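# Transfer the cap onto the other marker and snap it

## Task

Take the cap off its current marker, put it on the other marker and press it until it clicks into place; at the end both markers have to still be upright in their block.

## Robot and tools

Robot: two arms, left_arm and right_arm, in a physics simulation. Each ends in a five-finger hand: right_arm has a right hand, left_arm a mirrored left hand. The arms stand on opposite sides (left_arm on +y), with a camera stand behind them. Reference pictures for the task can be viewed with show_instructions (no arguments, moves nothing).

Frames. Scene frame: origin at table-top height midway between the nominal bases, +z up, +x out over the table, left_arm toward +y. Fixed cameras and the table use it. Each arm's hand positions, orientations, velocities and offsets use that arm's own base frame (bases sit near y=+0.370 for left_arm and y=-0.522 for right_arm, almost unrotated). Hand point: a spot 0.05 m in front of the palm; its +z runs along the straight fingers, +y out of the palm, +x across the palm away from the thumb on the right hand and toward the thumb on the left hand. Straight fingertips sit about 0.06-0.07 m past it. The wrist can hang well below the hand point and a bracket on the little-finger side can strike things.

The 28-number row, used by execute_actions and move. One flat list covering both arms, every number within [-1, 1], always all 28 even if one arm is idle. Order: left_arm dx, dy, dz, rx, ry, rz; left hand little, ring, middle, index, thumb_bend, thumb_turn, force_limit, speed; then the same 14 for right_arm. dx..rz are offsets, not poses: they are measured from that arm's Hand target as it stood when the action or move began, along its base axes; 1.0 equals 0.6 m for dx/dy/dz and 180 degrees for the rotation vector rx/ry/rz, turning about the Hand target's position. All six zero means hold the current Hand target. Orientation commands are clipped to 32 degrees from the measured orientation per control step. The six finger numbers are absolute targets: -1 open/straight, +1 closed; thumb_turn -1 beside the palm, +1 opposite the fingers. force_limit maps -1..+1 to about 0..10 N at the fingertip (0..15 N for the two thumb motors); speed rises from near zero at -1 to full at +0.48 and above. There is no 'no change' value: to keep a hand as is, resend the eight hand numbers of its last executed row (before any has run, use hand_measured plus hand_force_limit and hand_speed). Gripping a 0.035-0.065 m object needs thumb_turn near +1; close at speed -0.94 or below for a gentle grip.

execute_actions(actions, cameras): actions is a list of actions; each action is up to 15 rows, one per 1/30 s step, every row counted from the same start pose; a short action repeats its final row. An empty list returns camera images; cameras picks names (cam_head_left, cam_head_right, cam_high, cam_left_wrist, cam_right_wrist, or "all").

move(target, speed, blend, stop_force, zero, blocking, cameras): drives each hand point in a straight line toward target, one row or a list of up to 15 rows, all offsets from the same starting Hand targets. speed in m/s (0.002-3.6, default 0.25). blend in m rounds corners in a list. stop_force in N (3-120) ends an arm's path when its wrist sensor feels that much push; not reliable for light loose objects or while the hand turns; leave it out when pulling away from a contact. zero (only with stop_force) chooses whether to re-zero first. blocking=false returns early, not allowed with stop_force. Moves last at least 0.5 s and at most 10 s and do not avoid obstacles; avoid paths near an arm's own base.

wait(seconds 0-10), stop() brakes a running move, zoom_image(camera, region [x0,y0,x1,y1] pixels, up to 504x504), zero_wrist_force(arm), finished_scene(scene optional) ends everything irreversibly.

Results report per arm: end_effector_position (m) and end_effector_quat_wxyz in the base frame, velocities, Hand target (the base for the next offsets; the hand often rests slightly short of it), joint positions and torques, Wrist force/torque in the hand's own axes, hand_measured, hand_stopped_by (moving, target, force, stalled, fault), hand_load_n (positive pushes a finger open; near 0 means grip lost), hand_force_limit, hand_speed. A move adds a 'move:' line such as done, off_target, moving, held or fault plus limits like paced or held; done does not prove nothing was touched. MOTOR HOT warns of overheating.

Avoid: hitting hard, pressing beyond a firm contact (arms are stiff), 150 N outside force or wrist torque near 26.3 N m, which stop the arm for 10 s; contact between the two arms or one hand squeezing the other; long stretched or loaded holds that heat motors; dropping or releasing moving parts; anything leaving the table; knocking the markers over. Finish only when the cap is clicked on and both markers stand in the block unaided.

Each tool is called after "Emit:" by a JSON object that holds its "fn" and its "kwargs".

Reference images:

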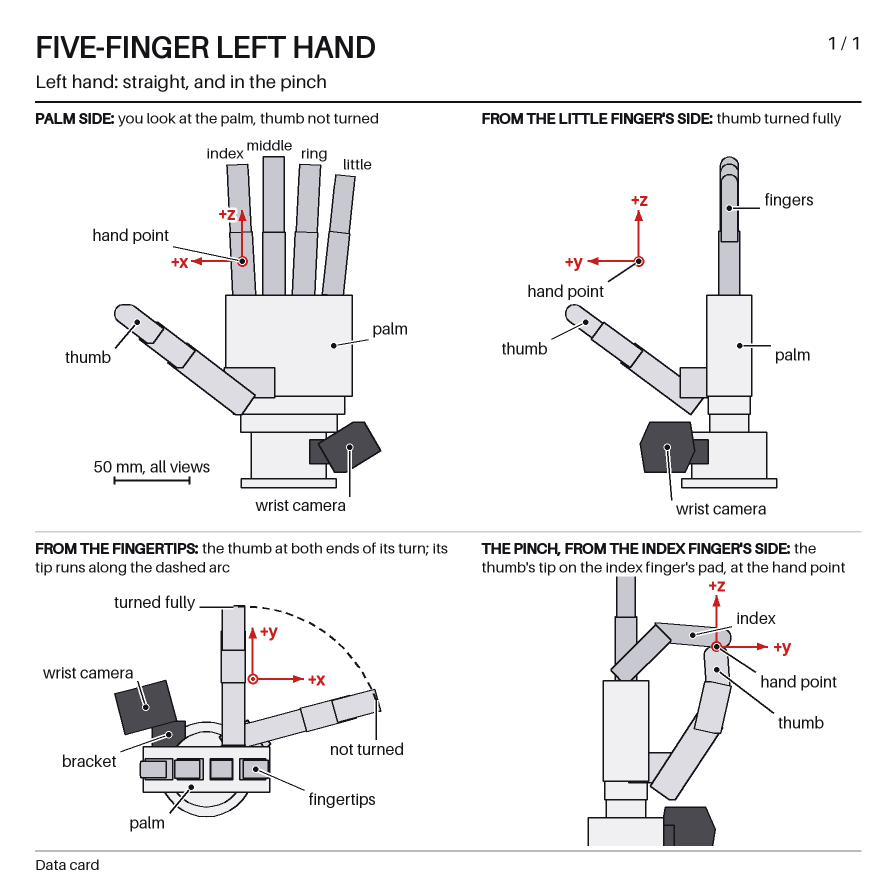

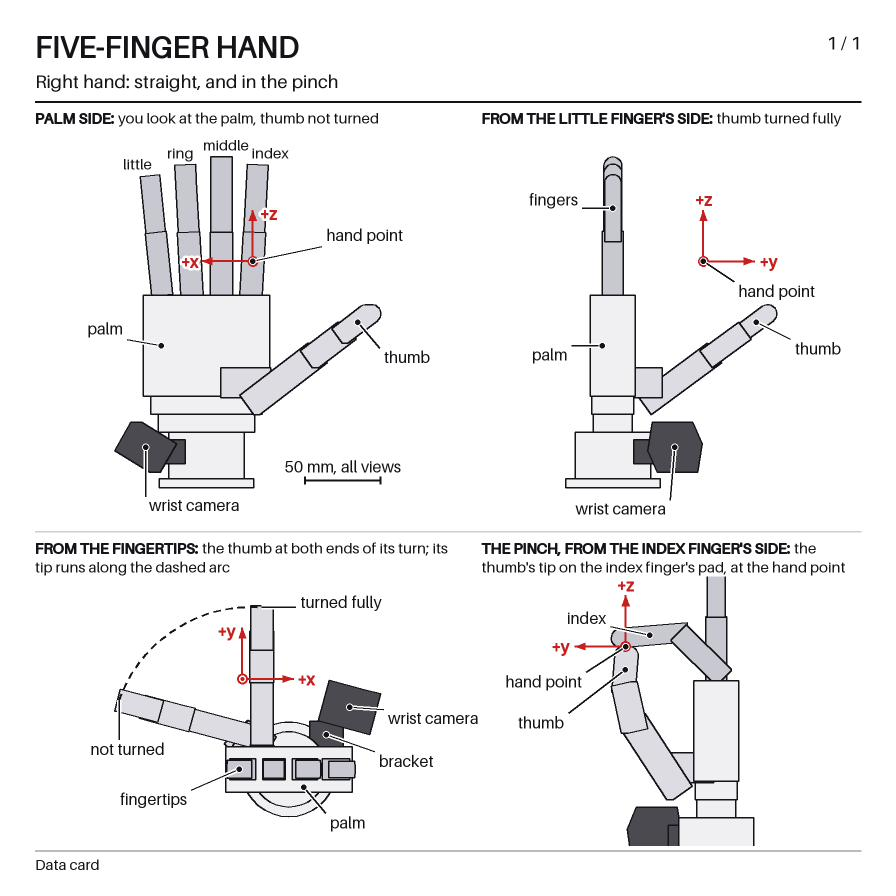

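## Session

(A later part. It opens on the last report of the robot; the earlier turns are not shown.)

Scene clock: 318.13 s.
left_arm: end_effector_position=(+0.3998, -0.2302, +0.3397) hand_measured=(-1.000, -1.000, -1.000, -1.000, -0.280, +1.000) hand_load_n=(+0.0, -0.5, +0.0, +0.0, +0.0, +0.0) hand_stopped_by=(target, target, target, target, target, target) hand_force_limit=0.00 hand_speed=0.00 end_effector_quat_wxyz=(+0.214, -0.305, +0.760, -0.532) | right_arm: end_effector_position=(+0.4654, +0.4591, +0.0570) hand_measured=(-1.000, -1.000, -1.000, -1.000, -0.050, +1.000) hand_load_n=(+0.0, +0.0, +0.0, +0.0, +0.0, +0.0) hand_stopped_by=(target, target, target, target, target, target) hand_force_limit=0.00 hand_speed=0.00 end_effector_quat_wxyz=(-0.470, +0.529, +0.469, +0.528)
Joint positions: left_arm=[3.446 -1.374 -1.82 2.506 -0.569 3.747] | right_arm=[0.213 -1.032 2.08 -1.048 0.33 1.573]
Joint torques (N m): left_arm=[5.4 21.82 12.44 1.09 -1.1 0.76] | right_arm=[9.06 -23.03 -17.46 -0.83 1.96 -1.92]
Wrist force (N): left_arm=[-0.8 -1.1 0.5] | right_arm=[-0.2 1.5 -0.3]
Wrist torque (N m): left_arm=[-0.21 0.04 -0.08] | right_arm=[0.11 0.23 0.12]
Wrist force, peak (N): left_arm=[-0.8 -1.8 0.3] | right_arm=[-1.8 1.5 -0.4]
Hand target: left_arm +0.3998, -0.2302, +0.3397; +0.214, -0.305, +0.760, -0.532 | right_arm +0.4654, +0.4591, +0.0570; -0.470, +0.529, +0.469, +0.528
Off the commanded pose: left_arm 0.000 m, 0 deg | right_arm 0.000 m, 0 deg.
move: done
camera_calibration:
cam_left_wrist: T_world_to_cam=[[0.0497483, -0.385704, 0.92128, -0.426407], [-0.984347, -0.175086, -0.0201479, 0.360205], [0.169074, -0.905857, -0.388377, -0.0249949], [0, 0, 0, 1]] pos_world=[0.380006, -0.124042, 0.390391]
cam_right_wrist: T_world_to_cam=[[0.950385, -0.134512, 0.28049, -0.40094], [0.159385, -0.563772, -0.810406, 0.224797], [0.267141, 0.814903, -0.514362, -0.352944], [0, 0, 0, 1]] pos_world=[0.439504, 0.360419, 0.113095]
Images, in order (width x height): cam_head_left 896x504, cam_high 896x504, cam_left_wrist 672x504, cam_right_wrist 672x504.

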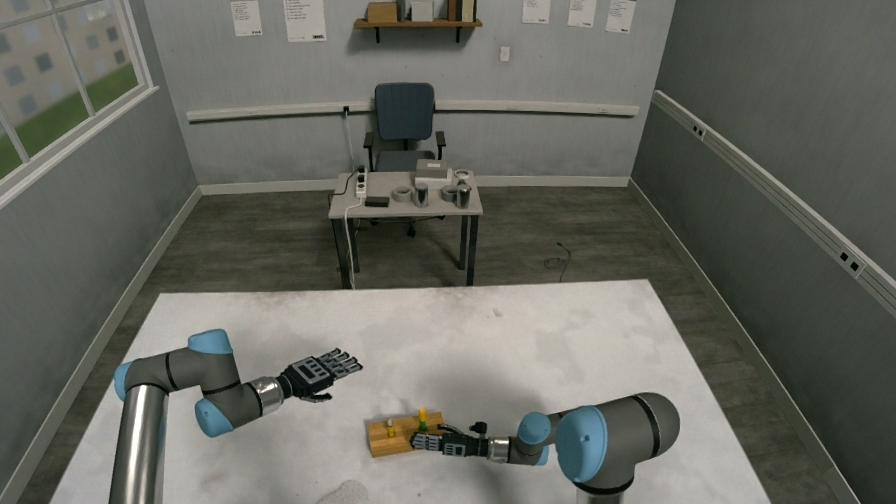

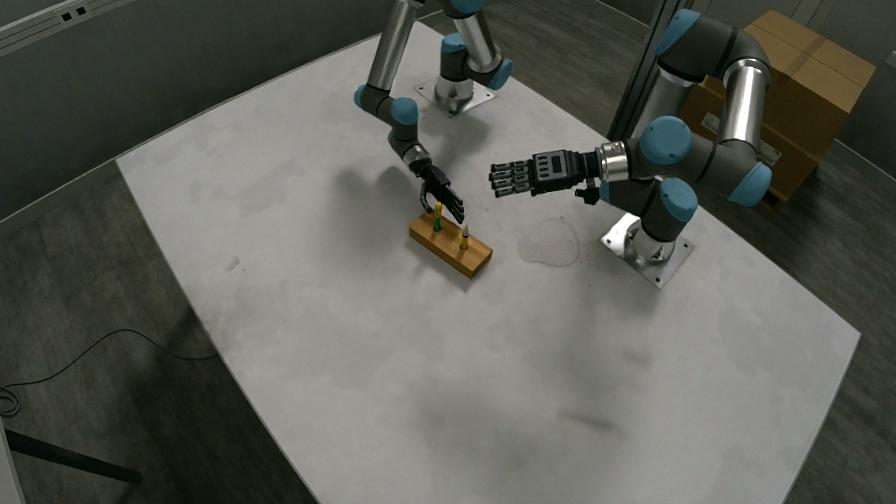

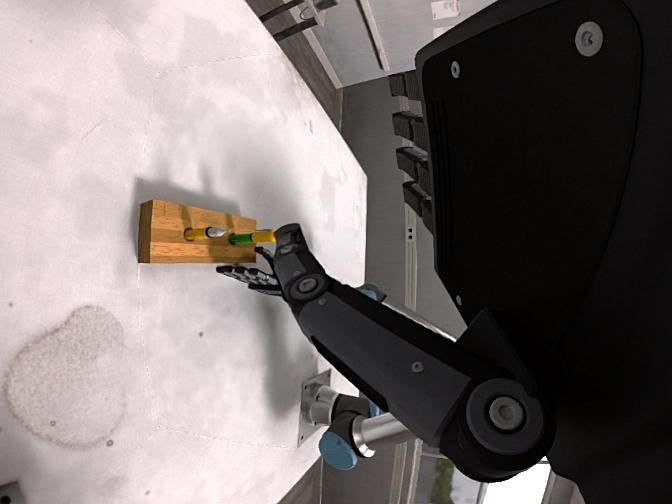

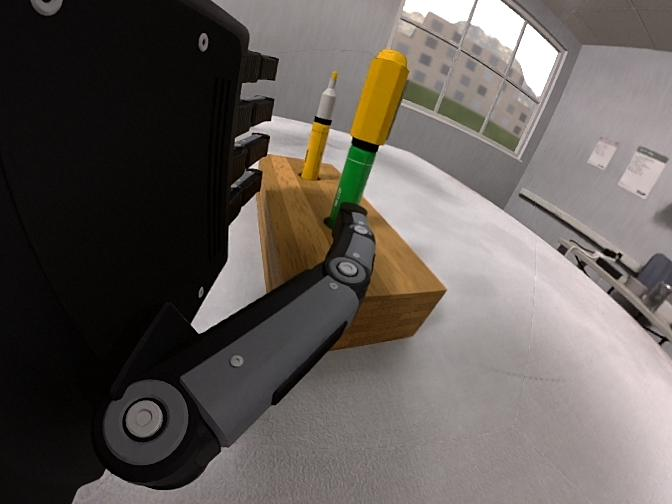

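Emit:
{"fn": "move", "kwargs": {"target": [0,0,0,0,0,0,-1,-1,-1,-1,-0.28,1,0,0,0.0126,0.0488,-0.003,0,0,0,-1,-1,-1,-1,0.0,1,0,0], "speed": 0.05, "stop_force": 5, "cameras": ["cam_head_left", "cam_high", "cam_right_wrist"]}}

Emit:
{"fn": "zoom_image", "kwargs": {"camera": "cam_head_left", "region": [360, 370, 500, 470]}}

Emit:
{"fn": "zoom_image", "kwargs": {"camera": "cam_right_wrist", "region": [220, 120, 420, 320]}}

Emit:
{"fn": "zoom_image", "kwargs": {"camera": "cam_high", "region": [390, 160, 510, 280]}}

Scene clock: 342.60 s.
left_arm: end_effector_position=(+0.3998, -0.2302, +0.3397) hand_measured=(-1.000, -1.000, -1.000, -1.000, -0.280, +1.000) hand_load_n=(+0.0, +0.0, +0.0, +0.0, +0.0, +0.0) hand_stopped_by=(target, target, target, target, target, target) hand_force_limit=0.00 hand_speed=0.00 end_effector_quat_wxyz=(+0.214, -0.305, +0.760, -0.532) | right_arm: end_effector_position=(+0.4730, +0.4884, +0.0552) hand_measured=(-1.000, -1.000, -1.000, -1.000, +0.000, +1.000) hand_load_n=(-0.5, +0.0, +0.0, +0.0, +0.0, +0.5) hand_stopped_by=(target, target, target, target, target, target) hand_force_limit=0.00 hand_speed=0.00 end_effector_quat_wxyz=(-0.470, +0.529, +0.469, +0.528)
Joint positions: left_arm=[3.446 -1.374 -1.82 2.506 -0.569 3.747] | right_arm=[0.275 -0.997 2.015 -1.018 0.393 1.573]
Joint torques (N m): left_arm=[5.46 21.21 11.5 1.2 -1.06 0.26] | right_arm=[-7.83 -43.05 1.16 -2.31 -0.53 -1.95]
Wrist force (N): left_arm=[-0.7 -1.4 0.5] | right_arm=[-0.6 1.3 -0.4]
Wrist torque (N m): left_arm=[-0.27 0.02 -0.07] | right_arm=[0.11 0.26 0.08]
Wrist force, peak (N): left_arm=[-0.9 -1.6 0.4] | right_arm=[-0.4 1.8 -0.5]
Hand target: left_arm +0.3998, -0.2302, +0.3397; +0.214, -0.305, +0.760, -0.532 | right_arm +0.4730, +0.4884, +0.0552; -0.470, +0.529, +0.469, +0.528
Off the commanded pose: left_arm 0.000 m, 0 deg | right_arm 0.000 m, 0 deg.
move: done
camera_calibration:
cam_right_wrist: T_world_to_cam=[[0.95038, -0.134541, 0.280493, -0.403703], [0.159393, -0.563705, -0.810451, 0.23862], [0.267154, 0.814945, -0.514289, -0.379807], [0, 0, 0, 1]] pos_world=[0.447104, 0.389719, 0.111295]
Images, in order (width x height): cam_head_left 896x504, cam_high 896x504, cam_right_wrist 672x504.

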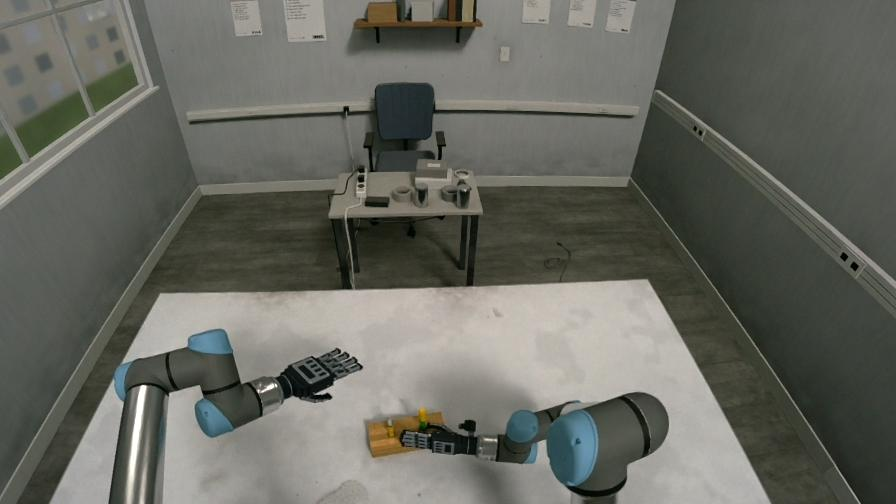

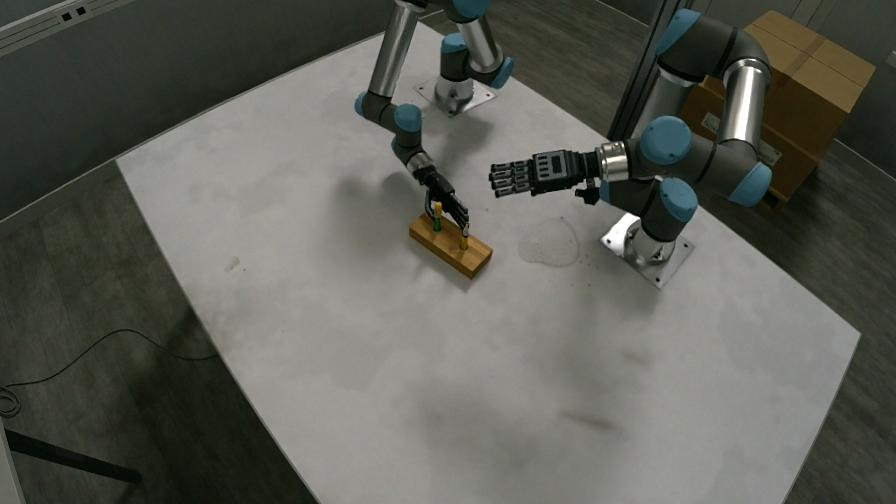

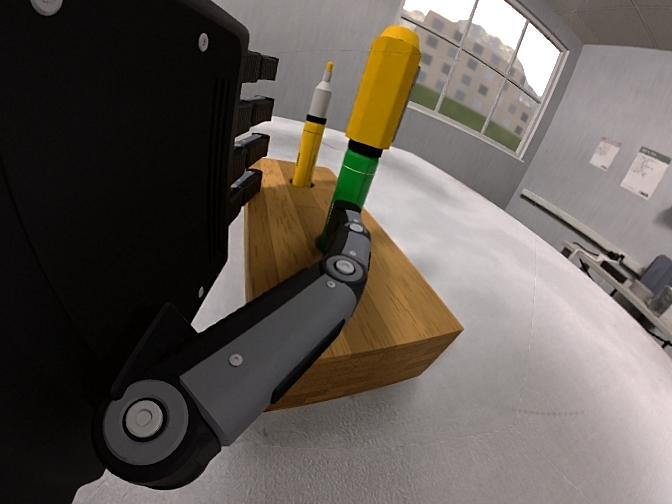

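Scaled by 3.600 from the camera's 896x504 image, which has a finer 1280x720 frame.

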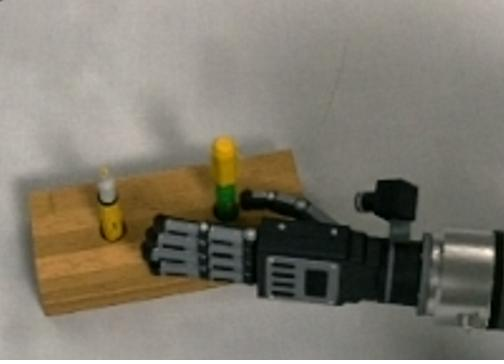

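Scaled by 2.520 from the camera's 672x504 image, which has a finer 960x720 frame.

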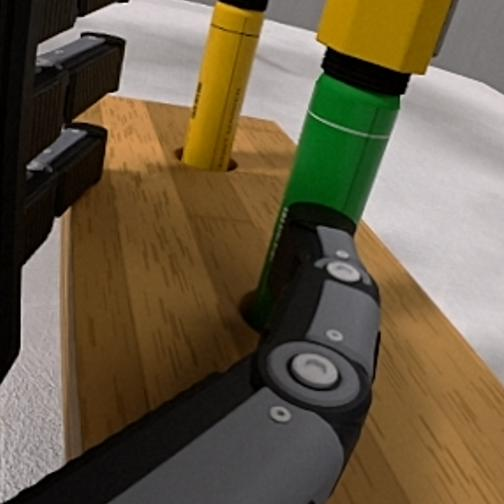

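Scaled by 4.200 from the camera's 896x504 image, which has a finer 1280x720 frame.

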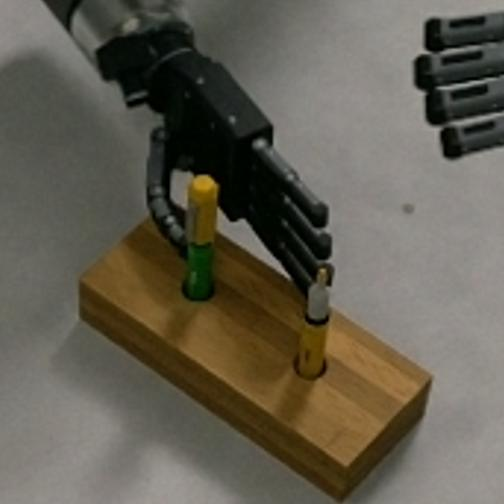

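Emit:
{"fn": "move", "kwargs": {"target": [0,0,0,0,0,0,-1,-1,-1,-1,-0.28,1,0,0,0.001,0.0083,0,0,0,0,-1,-1,-0.1,-0.2,0.0,1,0,-0.5], "speed": 0.03, "stop_force": 4, "cameras": ["cam_head_left", "cam_high", "cam_right_wrist"]}}

Emit:
{"fn": "zoom_image", "kwargs": {"camera": "cam_head_left", "region": [360, 370, 500, 470]}}

Emit:
{"fn": "zoom_image", "kwargs": {"camera": "cam_right_wrist", "region": [220, 120, 420, 320]}}

Emit:
{"fn": "zoom_image", "kwargs": {"camera": "cam_high", "region": [390, 160, 510, 280]}}

Scene clock: 352.57 s.
left_arm: end_effector_position=(+0.3998, -0.2302, +0.3397) hand_measured=(-1.000, -1.000, -1.000, -1.000, -0.280, +1.000) hand_load_n=(+0.0, +0.0, +0.0, +0.0, +0.0, +0.0) hand_stopped_by=(target, target, target, target, target, target) hand_force_limit=0.00 hand_speed=0.00 end_effector_quat_wxyz=(+0.214, -0.305, +0.760, -0.532) | right_arm: end_effector_position=(+0.4736, +0.4934, +0.0552) hand_measured=(-1.000, -1.000, -0.100, -0.200, +0.000, +1.000) hand_load_n=(+0.0, +0.0, +0.0, +0.0, +0.0, +0.5) hand_stopped_by=(target, target, target, target, target, target) hand_force_limit=0.00 hand_speed=-0.50 end_effector_quat_wxyz=(-0.470, +0.529, +0.469, +0.528)
Joint positions: left_arm=[3.446 -1.374 -1.82 2.506 -0.569 3.747] | right_arm=[0.286 -0.993 2.005 -1.013 0.403 1.573]
Joint torques (N m): left_arm=[4.3 20.17 12.93 0.89 -1.01 0.12] | right_arm=[-8 -42.85 1.31 -2.43 -1.52 -1.15]
Wrist force (N): left_arm=[-0.7 -1.4 0.5] | right_arm=[-0.3 1.5 -0.3]
Wrist torque (N m): left_arm=[-0.26 0.02 -0.07] | right_arm=[0.13 0.22 0.11]
Wrist force, peak (N): left_arm=[-0.7 -1.7 0.4] | right_arm=[-0.6 1.7 -0.4]
Hand target: left_arm +0.3998, -0.2302, +0.3397; +0.214, -0.305, +0.760, -0.532 | right_arm +0.4736, +0.4934, +0.0552; -0.470, +0.529, +0.469, +0.528
Off the commanded pose: left_arm 0.000 m, 0 deg | right_arm 0.000 m, 0 deg.
move: done
camera_calibration:
cam_right_wrist: T_world_to_cam=[[0.950378, -0.134534, 0.280502, -0.403604], [0.159405, -0.563707, -0.810448, 0.241338], [0.267154, 0.814945, -0.514289, -0.384042], [0, 0, 0, 1]] pos_world=[0.447704, 0.394719, 0.111295]
Images, in order (width x height): cam_head_left 896x504, cam_high 896x504, cam_right_wrist 672x504.

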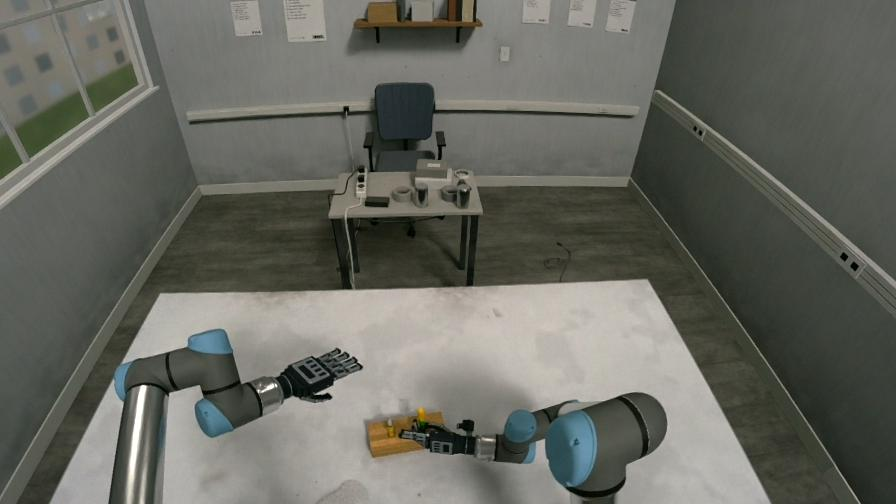

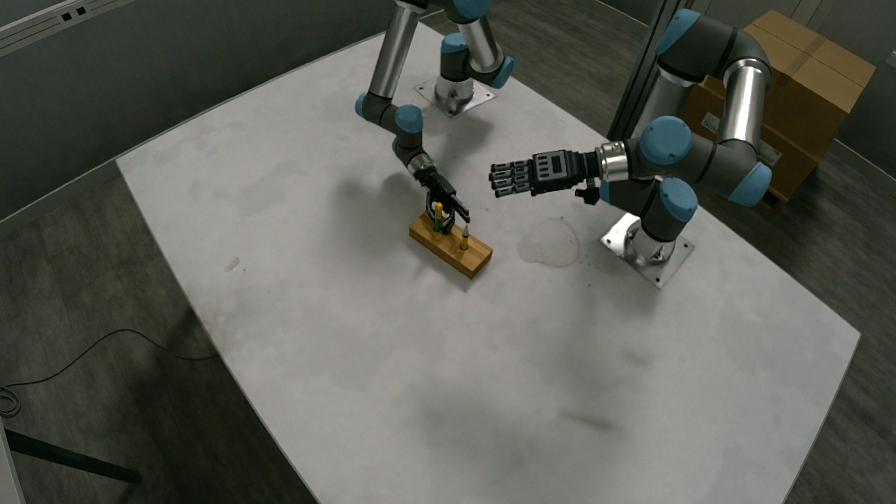

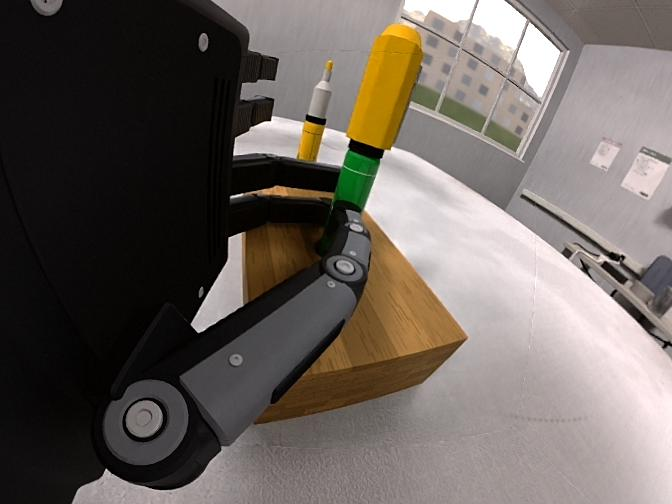

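Scaled by 3.600 from the camera's 896x504 image, which has a finer 1280x720 frame.

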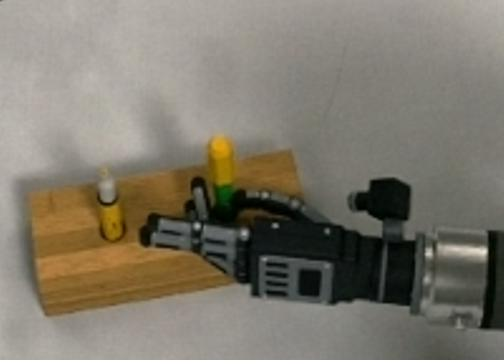

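Scaled by 2.520 from the camera's 672x504 image, which has a finer 960x720 frame.

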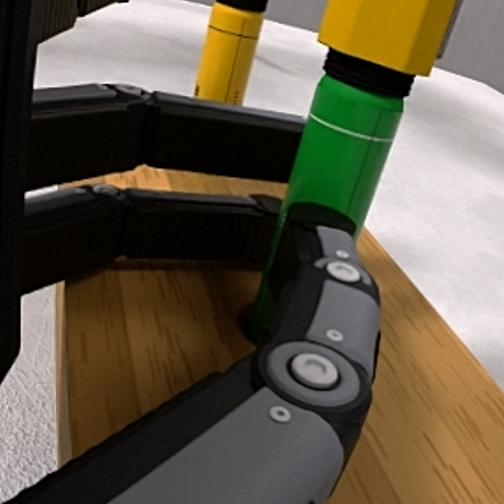

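Scaled by 4.200 from the camera's 896x504 image, which has a finer 1280x720 frame.

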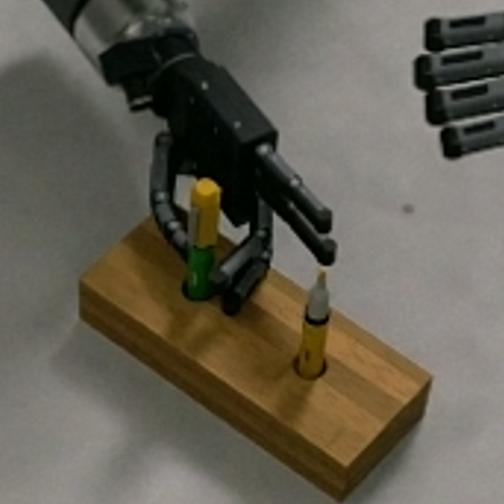

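Emit:
{"fn": "execute_actions", "kwargs": {"actions": [[[0,0,0,0,0,0,-1,-1,-1,-1,-0.28,1,0,0,0,0,0,0,0,0,-1,-1,0.5,0.5,0.0,1,-0.2,-0.94]],[[0,0,0,0,0,0,-1,-1,-1,-1,-0.28,1,0,0,0,0,0,0,0,0,-1,-1,0.5,0.5,0.0,1,-0.2,-0.94]],[[0,0,0,0,0,0,-1,-1,-1,-1,-0.28,1,0,0,0,0,0,0,0,0,-1,-1,0.5,0.5,0.0,1,-0.2,-0.94]]], "cameras": ["cam_head_left", "cam_high", "cam_right_wrist"]}}

Emit:
{"fn": "zoom_image", "kwargs": {"camera": "cam_right_wrist", "region": [220, 120, 420, 320]}}

Emit:
{"fn": "zoom_image", "kwargs": {"camera": "cam_high", "region": [390, 160, 510, 280]}}

Emit:
{"fn": "zoom_image", "kwargs": {"camera": "cam_head_left", "region": [360, 370, 500, 470]}}

Scene clock: 361.07 s.
left_arm: end_effector_position=(+0.3998, -0.2302, +0.3397) hand_measured=(-1.000, -1.000, -1.000, -1.000, -0.280, +1.000) hand_load_n=(+0.0, +0.0, +0.0, +0.0, +0.0, +0.0) hand_stopped_by=(target, target, target, target, target, target) hand_force_limit=0.00 hand_speed=0.00 end_effector_quat_wxyz=(+0.214, -0.305, +0.760, -0.532) | right_arm: end_effector_position=(+0.4736, +0.4934, +0.0552) hand_measured=(-1.000, -1.000, -0.012, -0.004, +0.000, +1.000) hand_load_n=(+0.0, +0.0, +4.5, +5.0, +2.5, -1.0) hand_stopped_by=(target, target, force, force, target, target) hand_force_limit=-0.20 hand_speed=-0.94 end_effector_quat_wxyz=(-0.470, +0.529, +0.469, +0.528)
Joint positions: left_arm=[3.446 -1.374 -1.82 2.506 -0.569 3.747] | right_arm=[0.286 -0.993 2.005 -1.013 0.403 1.573]
Joint torques (N m): left_arm=[5.01 20.46 12.73 0.91 -0.88 0.06] | right_arm=[-6.66 -43.19 0.77 -2.35 -0.82 -1.96]
Wrist force (N): left_arm=[-0.8 -1.2 0.5] | right_arm=[-0.7 1.2 -0.3]
Wrist torque (N m): left_arm=[-0.24 0.04 -0.08] | right_arm=[0.09 0.24 0.09]
Wrist force, peak (N): left_arm=[-1.0 -1.6 0.5] | right_arm=[-0.7 1.6 -0.9]
Hand target: left_arm +0.3998, -0.2302, +0.3397; +0.214, -0.305, +0.760, -0.532 | right_arm +0.4736, +0.4934, +0.0552; -0.470, +0.529, +0.469, +0.528
Off the commanded pose: left_arm 0.000 m, 0 deg | right_arm 0.000 m, 0 deg.
Step readings (end_effector_position of left_arm | right_arm):
0: (+0.3998, -0.2302, +0.3397) | (+0.4736, +0.4934, +0.0552)
1: (+0.3998, -0.2302, +0.3397) | (+0.4736, +0.4934, +0.0552)
2: (+0.3998, -0.2302, +0.3397) | (+0.4736, +0.4934, +0.0552)
4: (+0.3998, -0.2302, +0.3397) | (+0.4736, +0.4934, +0.0552)
8: (+0.3998, -0.2302, +0.3397) | (+0.4736, +0.4934, +0.0552)
15: (+0.3998, -0.2302, +0.3397) | (+0.4736, +0.4934, +0.0552)
16: (+0.3998, -0.2302, +0.3397) | (+0.4736, +0.4934, +0.0552)
17: (+0.3998, -0.2302, +0.3397) | (+0.4736, +0.4934, +0.0552)
19: (+0.3998, -0.2302, +0.3397) | (+0.4736, +0.4934, +0.0552)
23: (+0.3998, -0.2302, +0.3397) | (+0.4736, +0.4934, +0.0552)
30: (+0.3998, -0.2302, +0.3397) | (+0.4736, +0.4934, +0.0552)
31: (+0.3998, -0.2302, +0.3397) | (+0.4736, +0.4934, +0.0552)
32: (+0.3998, -0.2302, +0.3397) | (+0.4736, +0.4934, +0.0552)
34: (+0.3998, -0.2302, +0.3397) | (+0.4736, +0.4934, +0.0552)
38: (+0.3998, -0.2302, +0.3397) | (+0.4736, +0.4934, +0.0552)
45: (+0.3998, -0.2302, +0.3397) | (+0.4736, +0.4934, +0.0552)
camera_calibration:
cam_right_wrist: T_world_to_cam=[[0.95038, -0.134541, 0.280493, -0.403601], [0.159393, -0.563705, -0.810451, 0.241343], [0.267154, 0.814945, -0.514289, -0.384042], [0, 0, 0, 1]] pos_world=[0.447704, 0.394719, 0.111295]
Images, in order (width x height): cam_head_left 896x504, cam_high 896x504, cam_right_wrist 672x504.

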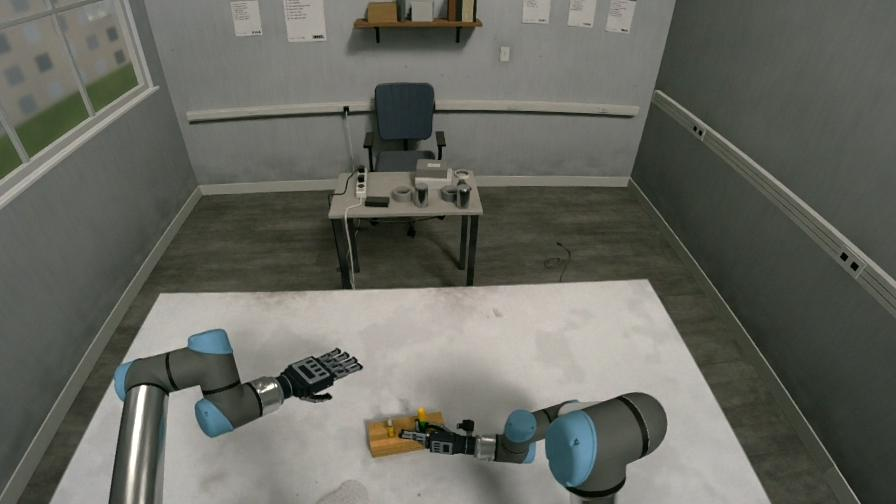

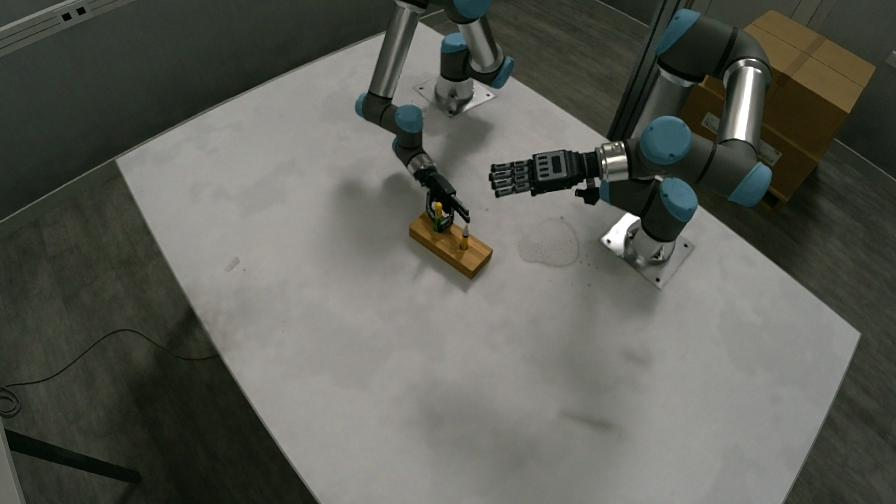

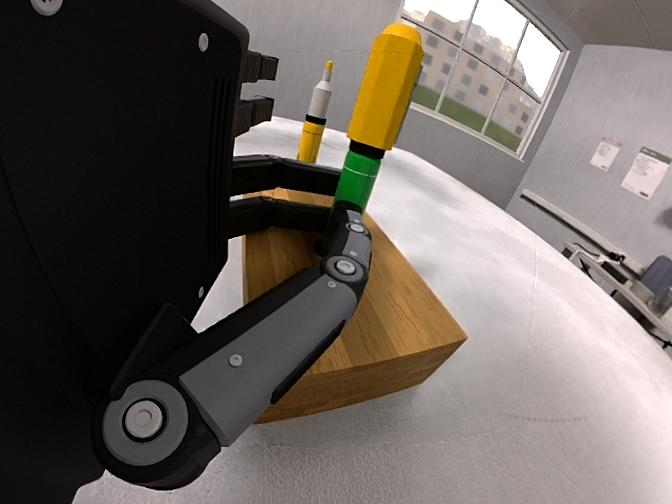

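Scaled by 2.520 from the camera's 672x504 image, which has a finer 960x720 frame.

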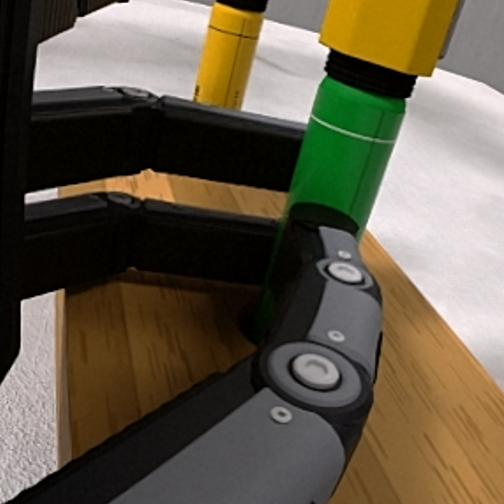

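Scaled by 4.200 from the camera's 896x504 image, which has a finer 1280x720 frame.

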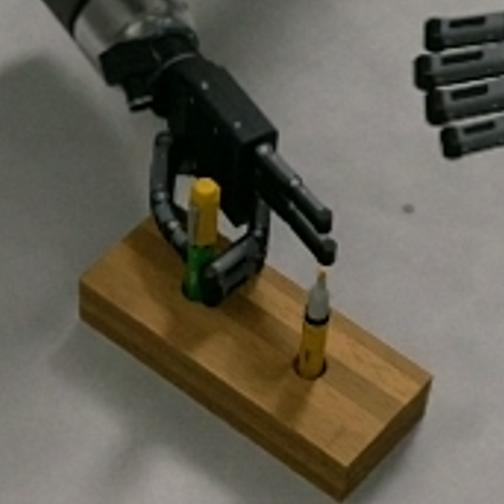

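Scaled by 3.600 from the camera's 896x504 image, which has a finer 1280x720 frame.

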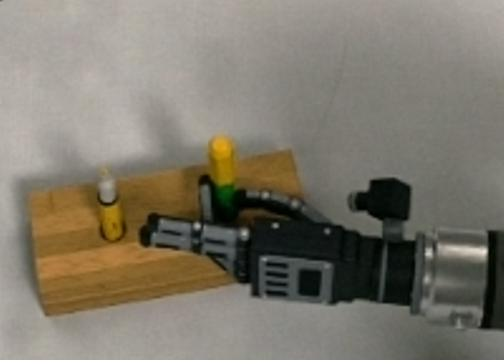

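Emit:
{"fn": "move", "kwargs": {"target": [0.0652,-0.329,-0.1745,0,0,0,-1,-1,-1,-1,-0.28,1,0,0,0,0,0,0,0,0,-1,-1,0.55,0.55,0.0,1,0.6,-0.94], "speed": 0.2, "cameras": ["cam_head_left", "cam_head_right", "cam_high", "cam_right_wrist", "cam_left_wrist"]}}

Emit:
{"fn": "zoom_image", "kwargs": {"camera": "cam_left_wrist", "region": [180, 120, 420, 360]}}

Emit:
{"fn": "zoom_image", "kwargs": {"camera": "cam_head_left", "region": [360, 350, 500, 470]}}

Emit:
{"fn": "zoom_image", "kwargs": {"camera": "cam_high", "region": [390, 140, 530, 280]}}

Scene clock: 385.37 s.
left_arm: end_effector_position=(+0.4389, -0.4275, +0.2350) hand_measured=(-1.000, -1.000, -1.000, -1.000, -0.280, +1.000) hand_load_n=(+0.0, +0.0, +0.0, +0.0, +0.0, +0.0) hand_stopped_by=(target, target, target, target, target, target) hand_force_limit=0.00 hand_speed=0.00 end_effector_quat_wxyz=(+0.214, -0.305, +0.760, -0.532) | right_arm: end_effector_position=(+0.4736, +0.4934, +0.0552) hand_measured=(-1.000, -1.000, +0.002, +0.010, -0.002, +1.000) hand_load_n=(+0.0, +0.0, +8.5, +9.5, +4.5, -0.5) hand_stopped_by=(target, target, force, force, target, target) hand_force_limit=0.60 hand_speed=-0.94 end_effector_quat_wxyz=(-0.470, +0.529, +0.469, +0.528)
Joint positions: left_arm=[2.804 -1.669 -1.773 3.055 -1.131 3.314] | right_arm=[0.286 -0.993 2.005 -1.013 0.403 1.573]
Joint torques (N m): left_arm=[-6.2 17.65 15.37 0.57 -0.07 0.11] | right_arm=[-4.94 -42.98 0.01 -2.25 0.57 -1.91]
Wrist force (N): left_arm=[-0.5 -1.1 0.3] | right_arm=[-0.4 0.6 0.4]
Wrist torque (N m): left_arm=[-0.20 -0.02 -0.14] | right_arm=[0.09 0.24 0.13]
Wrist force, peak (N): left_arm=[-1.3 -1.7 -1.1] | right_arm=[-0.5 1.8 -0.3]
Hand target: left_arm +0.4389, -0.4276, +0.2350; +0.214, -0.305, +0.760, -0.532 | right_arm +0.4736, +0.4934, +0.0552; -0.470, +0.529, +0.469, +0.528
Off the commanded pose: left_arm 0.000 m, 0 deg | right_arm 0.000 m, 0 deg.
move: done
camera_calibration:
cam_left_wrist: T_world_to_cam=[[0.049711, -0.385716, 0.921278, -0.408073], [-0.984366, -0.174981, -0.0201452, 0.362082], [0.168977, -0.905872, -0.388384, -0.250918], [0, 0, 0, 1]] pos_world=[0.419106, -0.321342, 0.285791]
cam_right_wrist: T_world_to_cam=[[0.95038, -0.134541, 0.280493, -0.403601], [0.159393, -0.563705, -0.810451, 0.241343], [0.267154, 0.814945, -0.514289, -0.384042], [0, 0, 0, 1]] pos_world=[0.447704, 0.394719, 0.111295]

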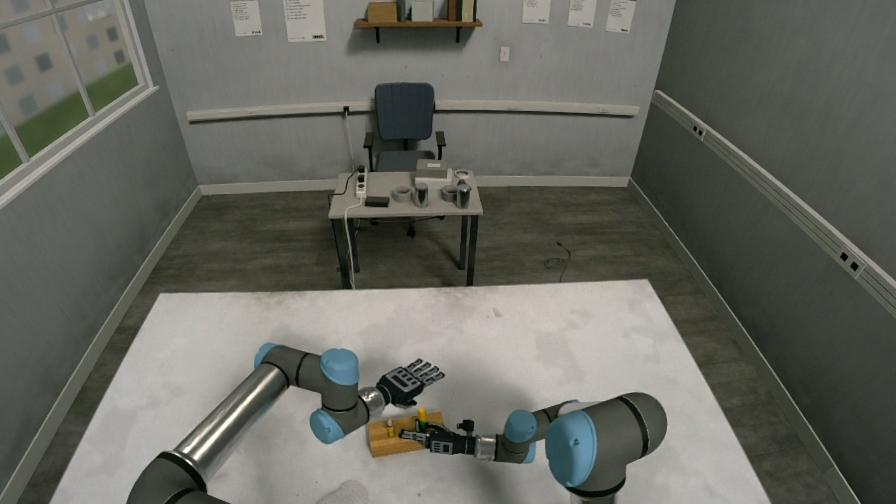

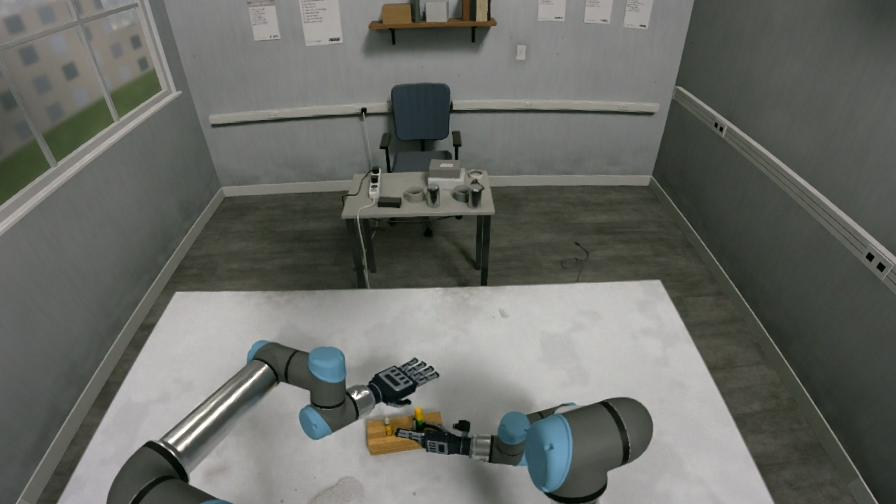

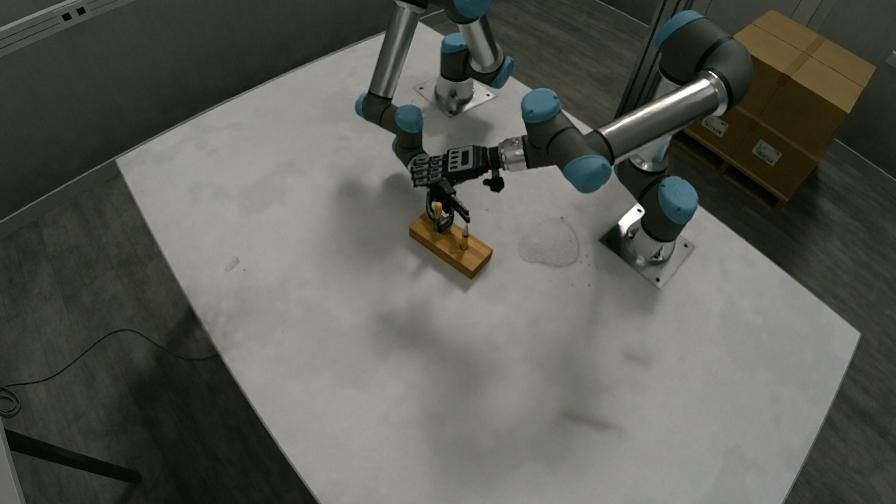

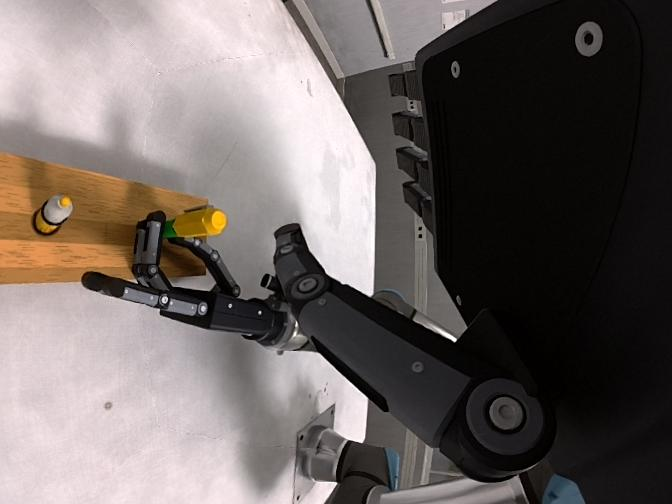

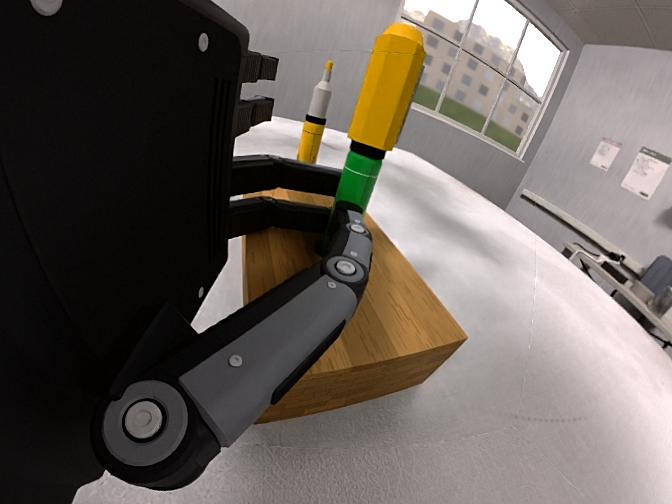

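Scaled by 2.100 from the camera's 672x504 image, which has a finer 960x720 frame.

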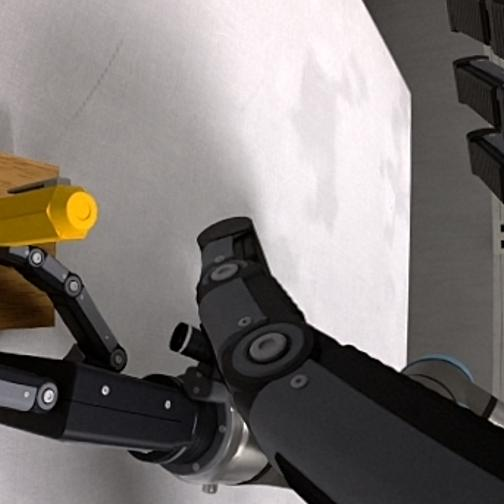

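Scaled by 3.600 from the camera's 896x504 image, which has a finer 1280x720 frame.

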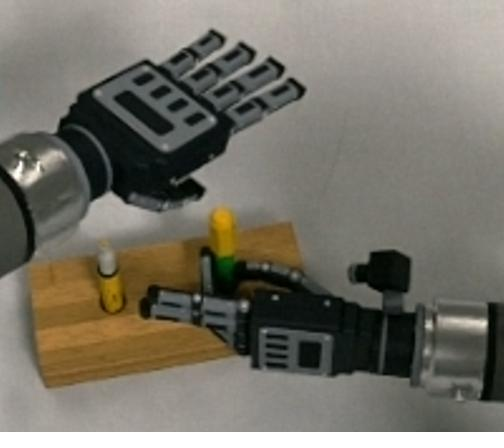

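Scaled by 3.600 from the camera's 896x504 image, which has a finer 1280x720 frame.

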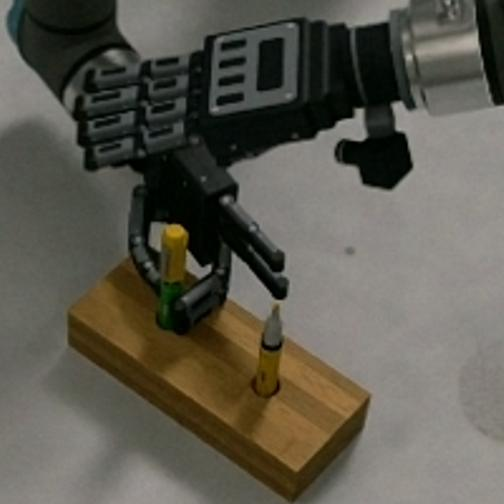

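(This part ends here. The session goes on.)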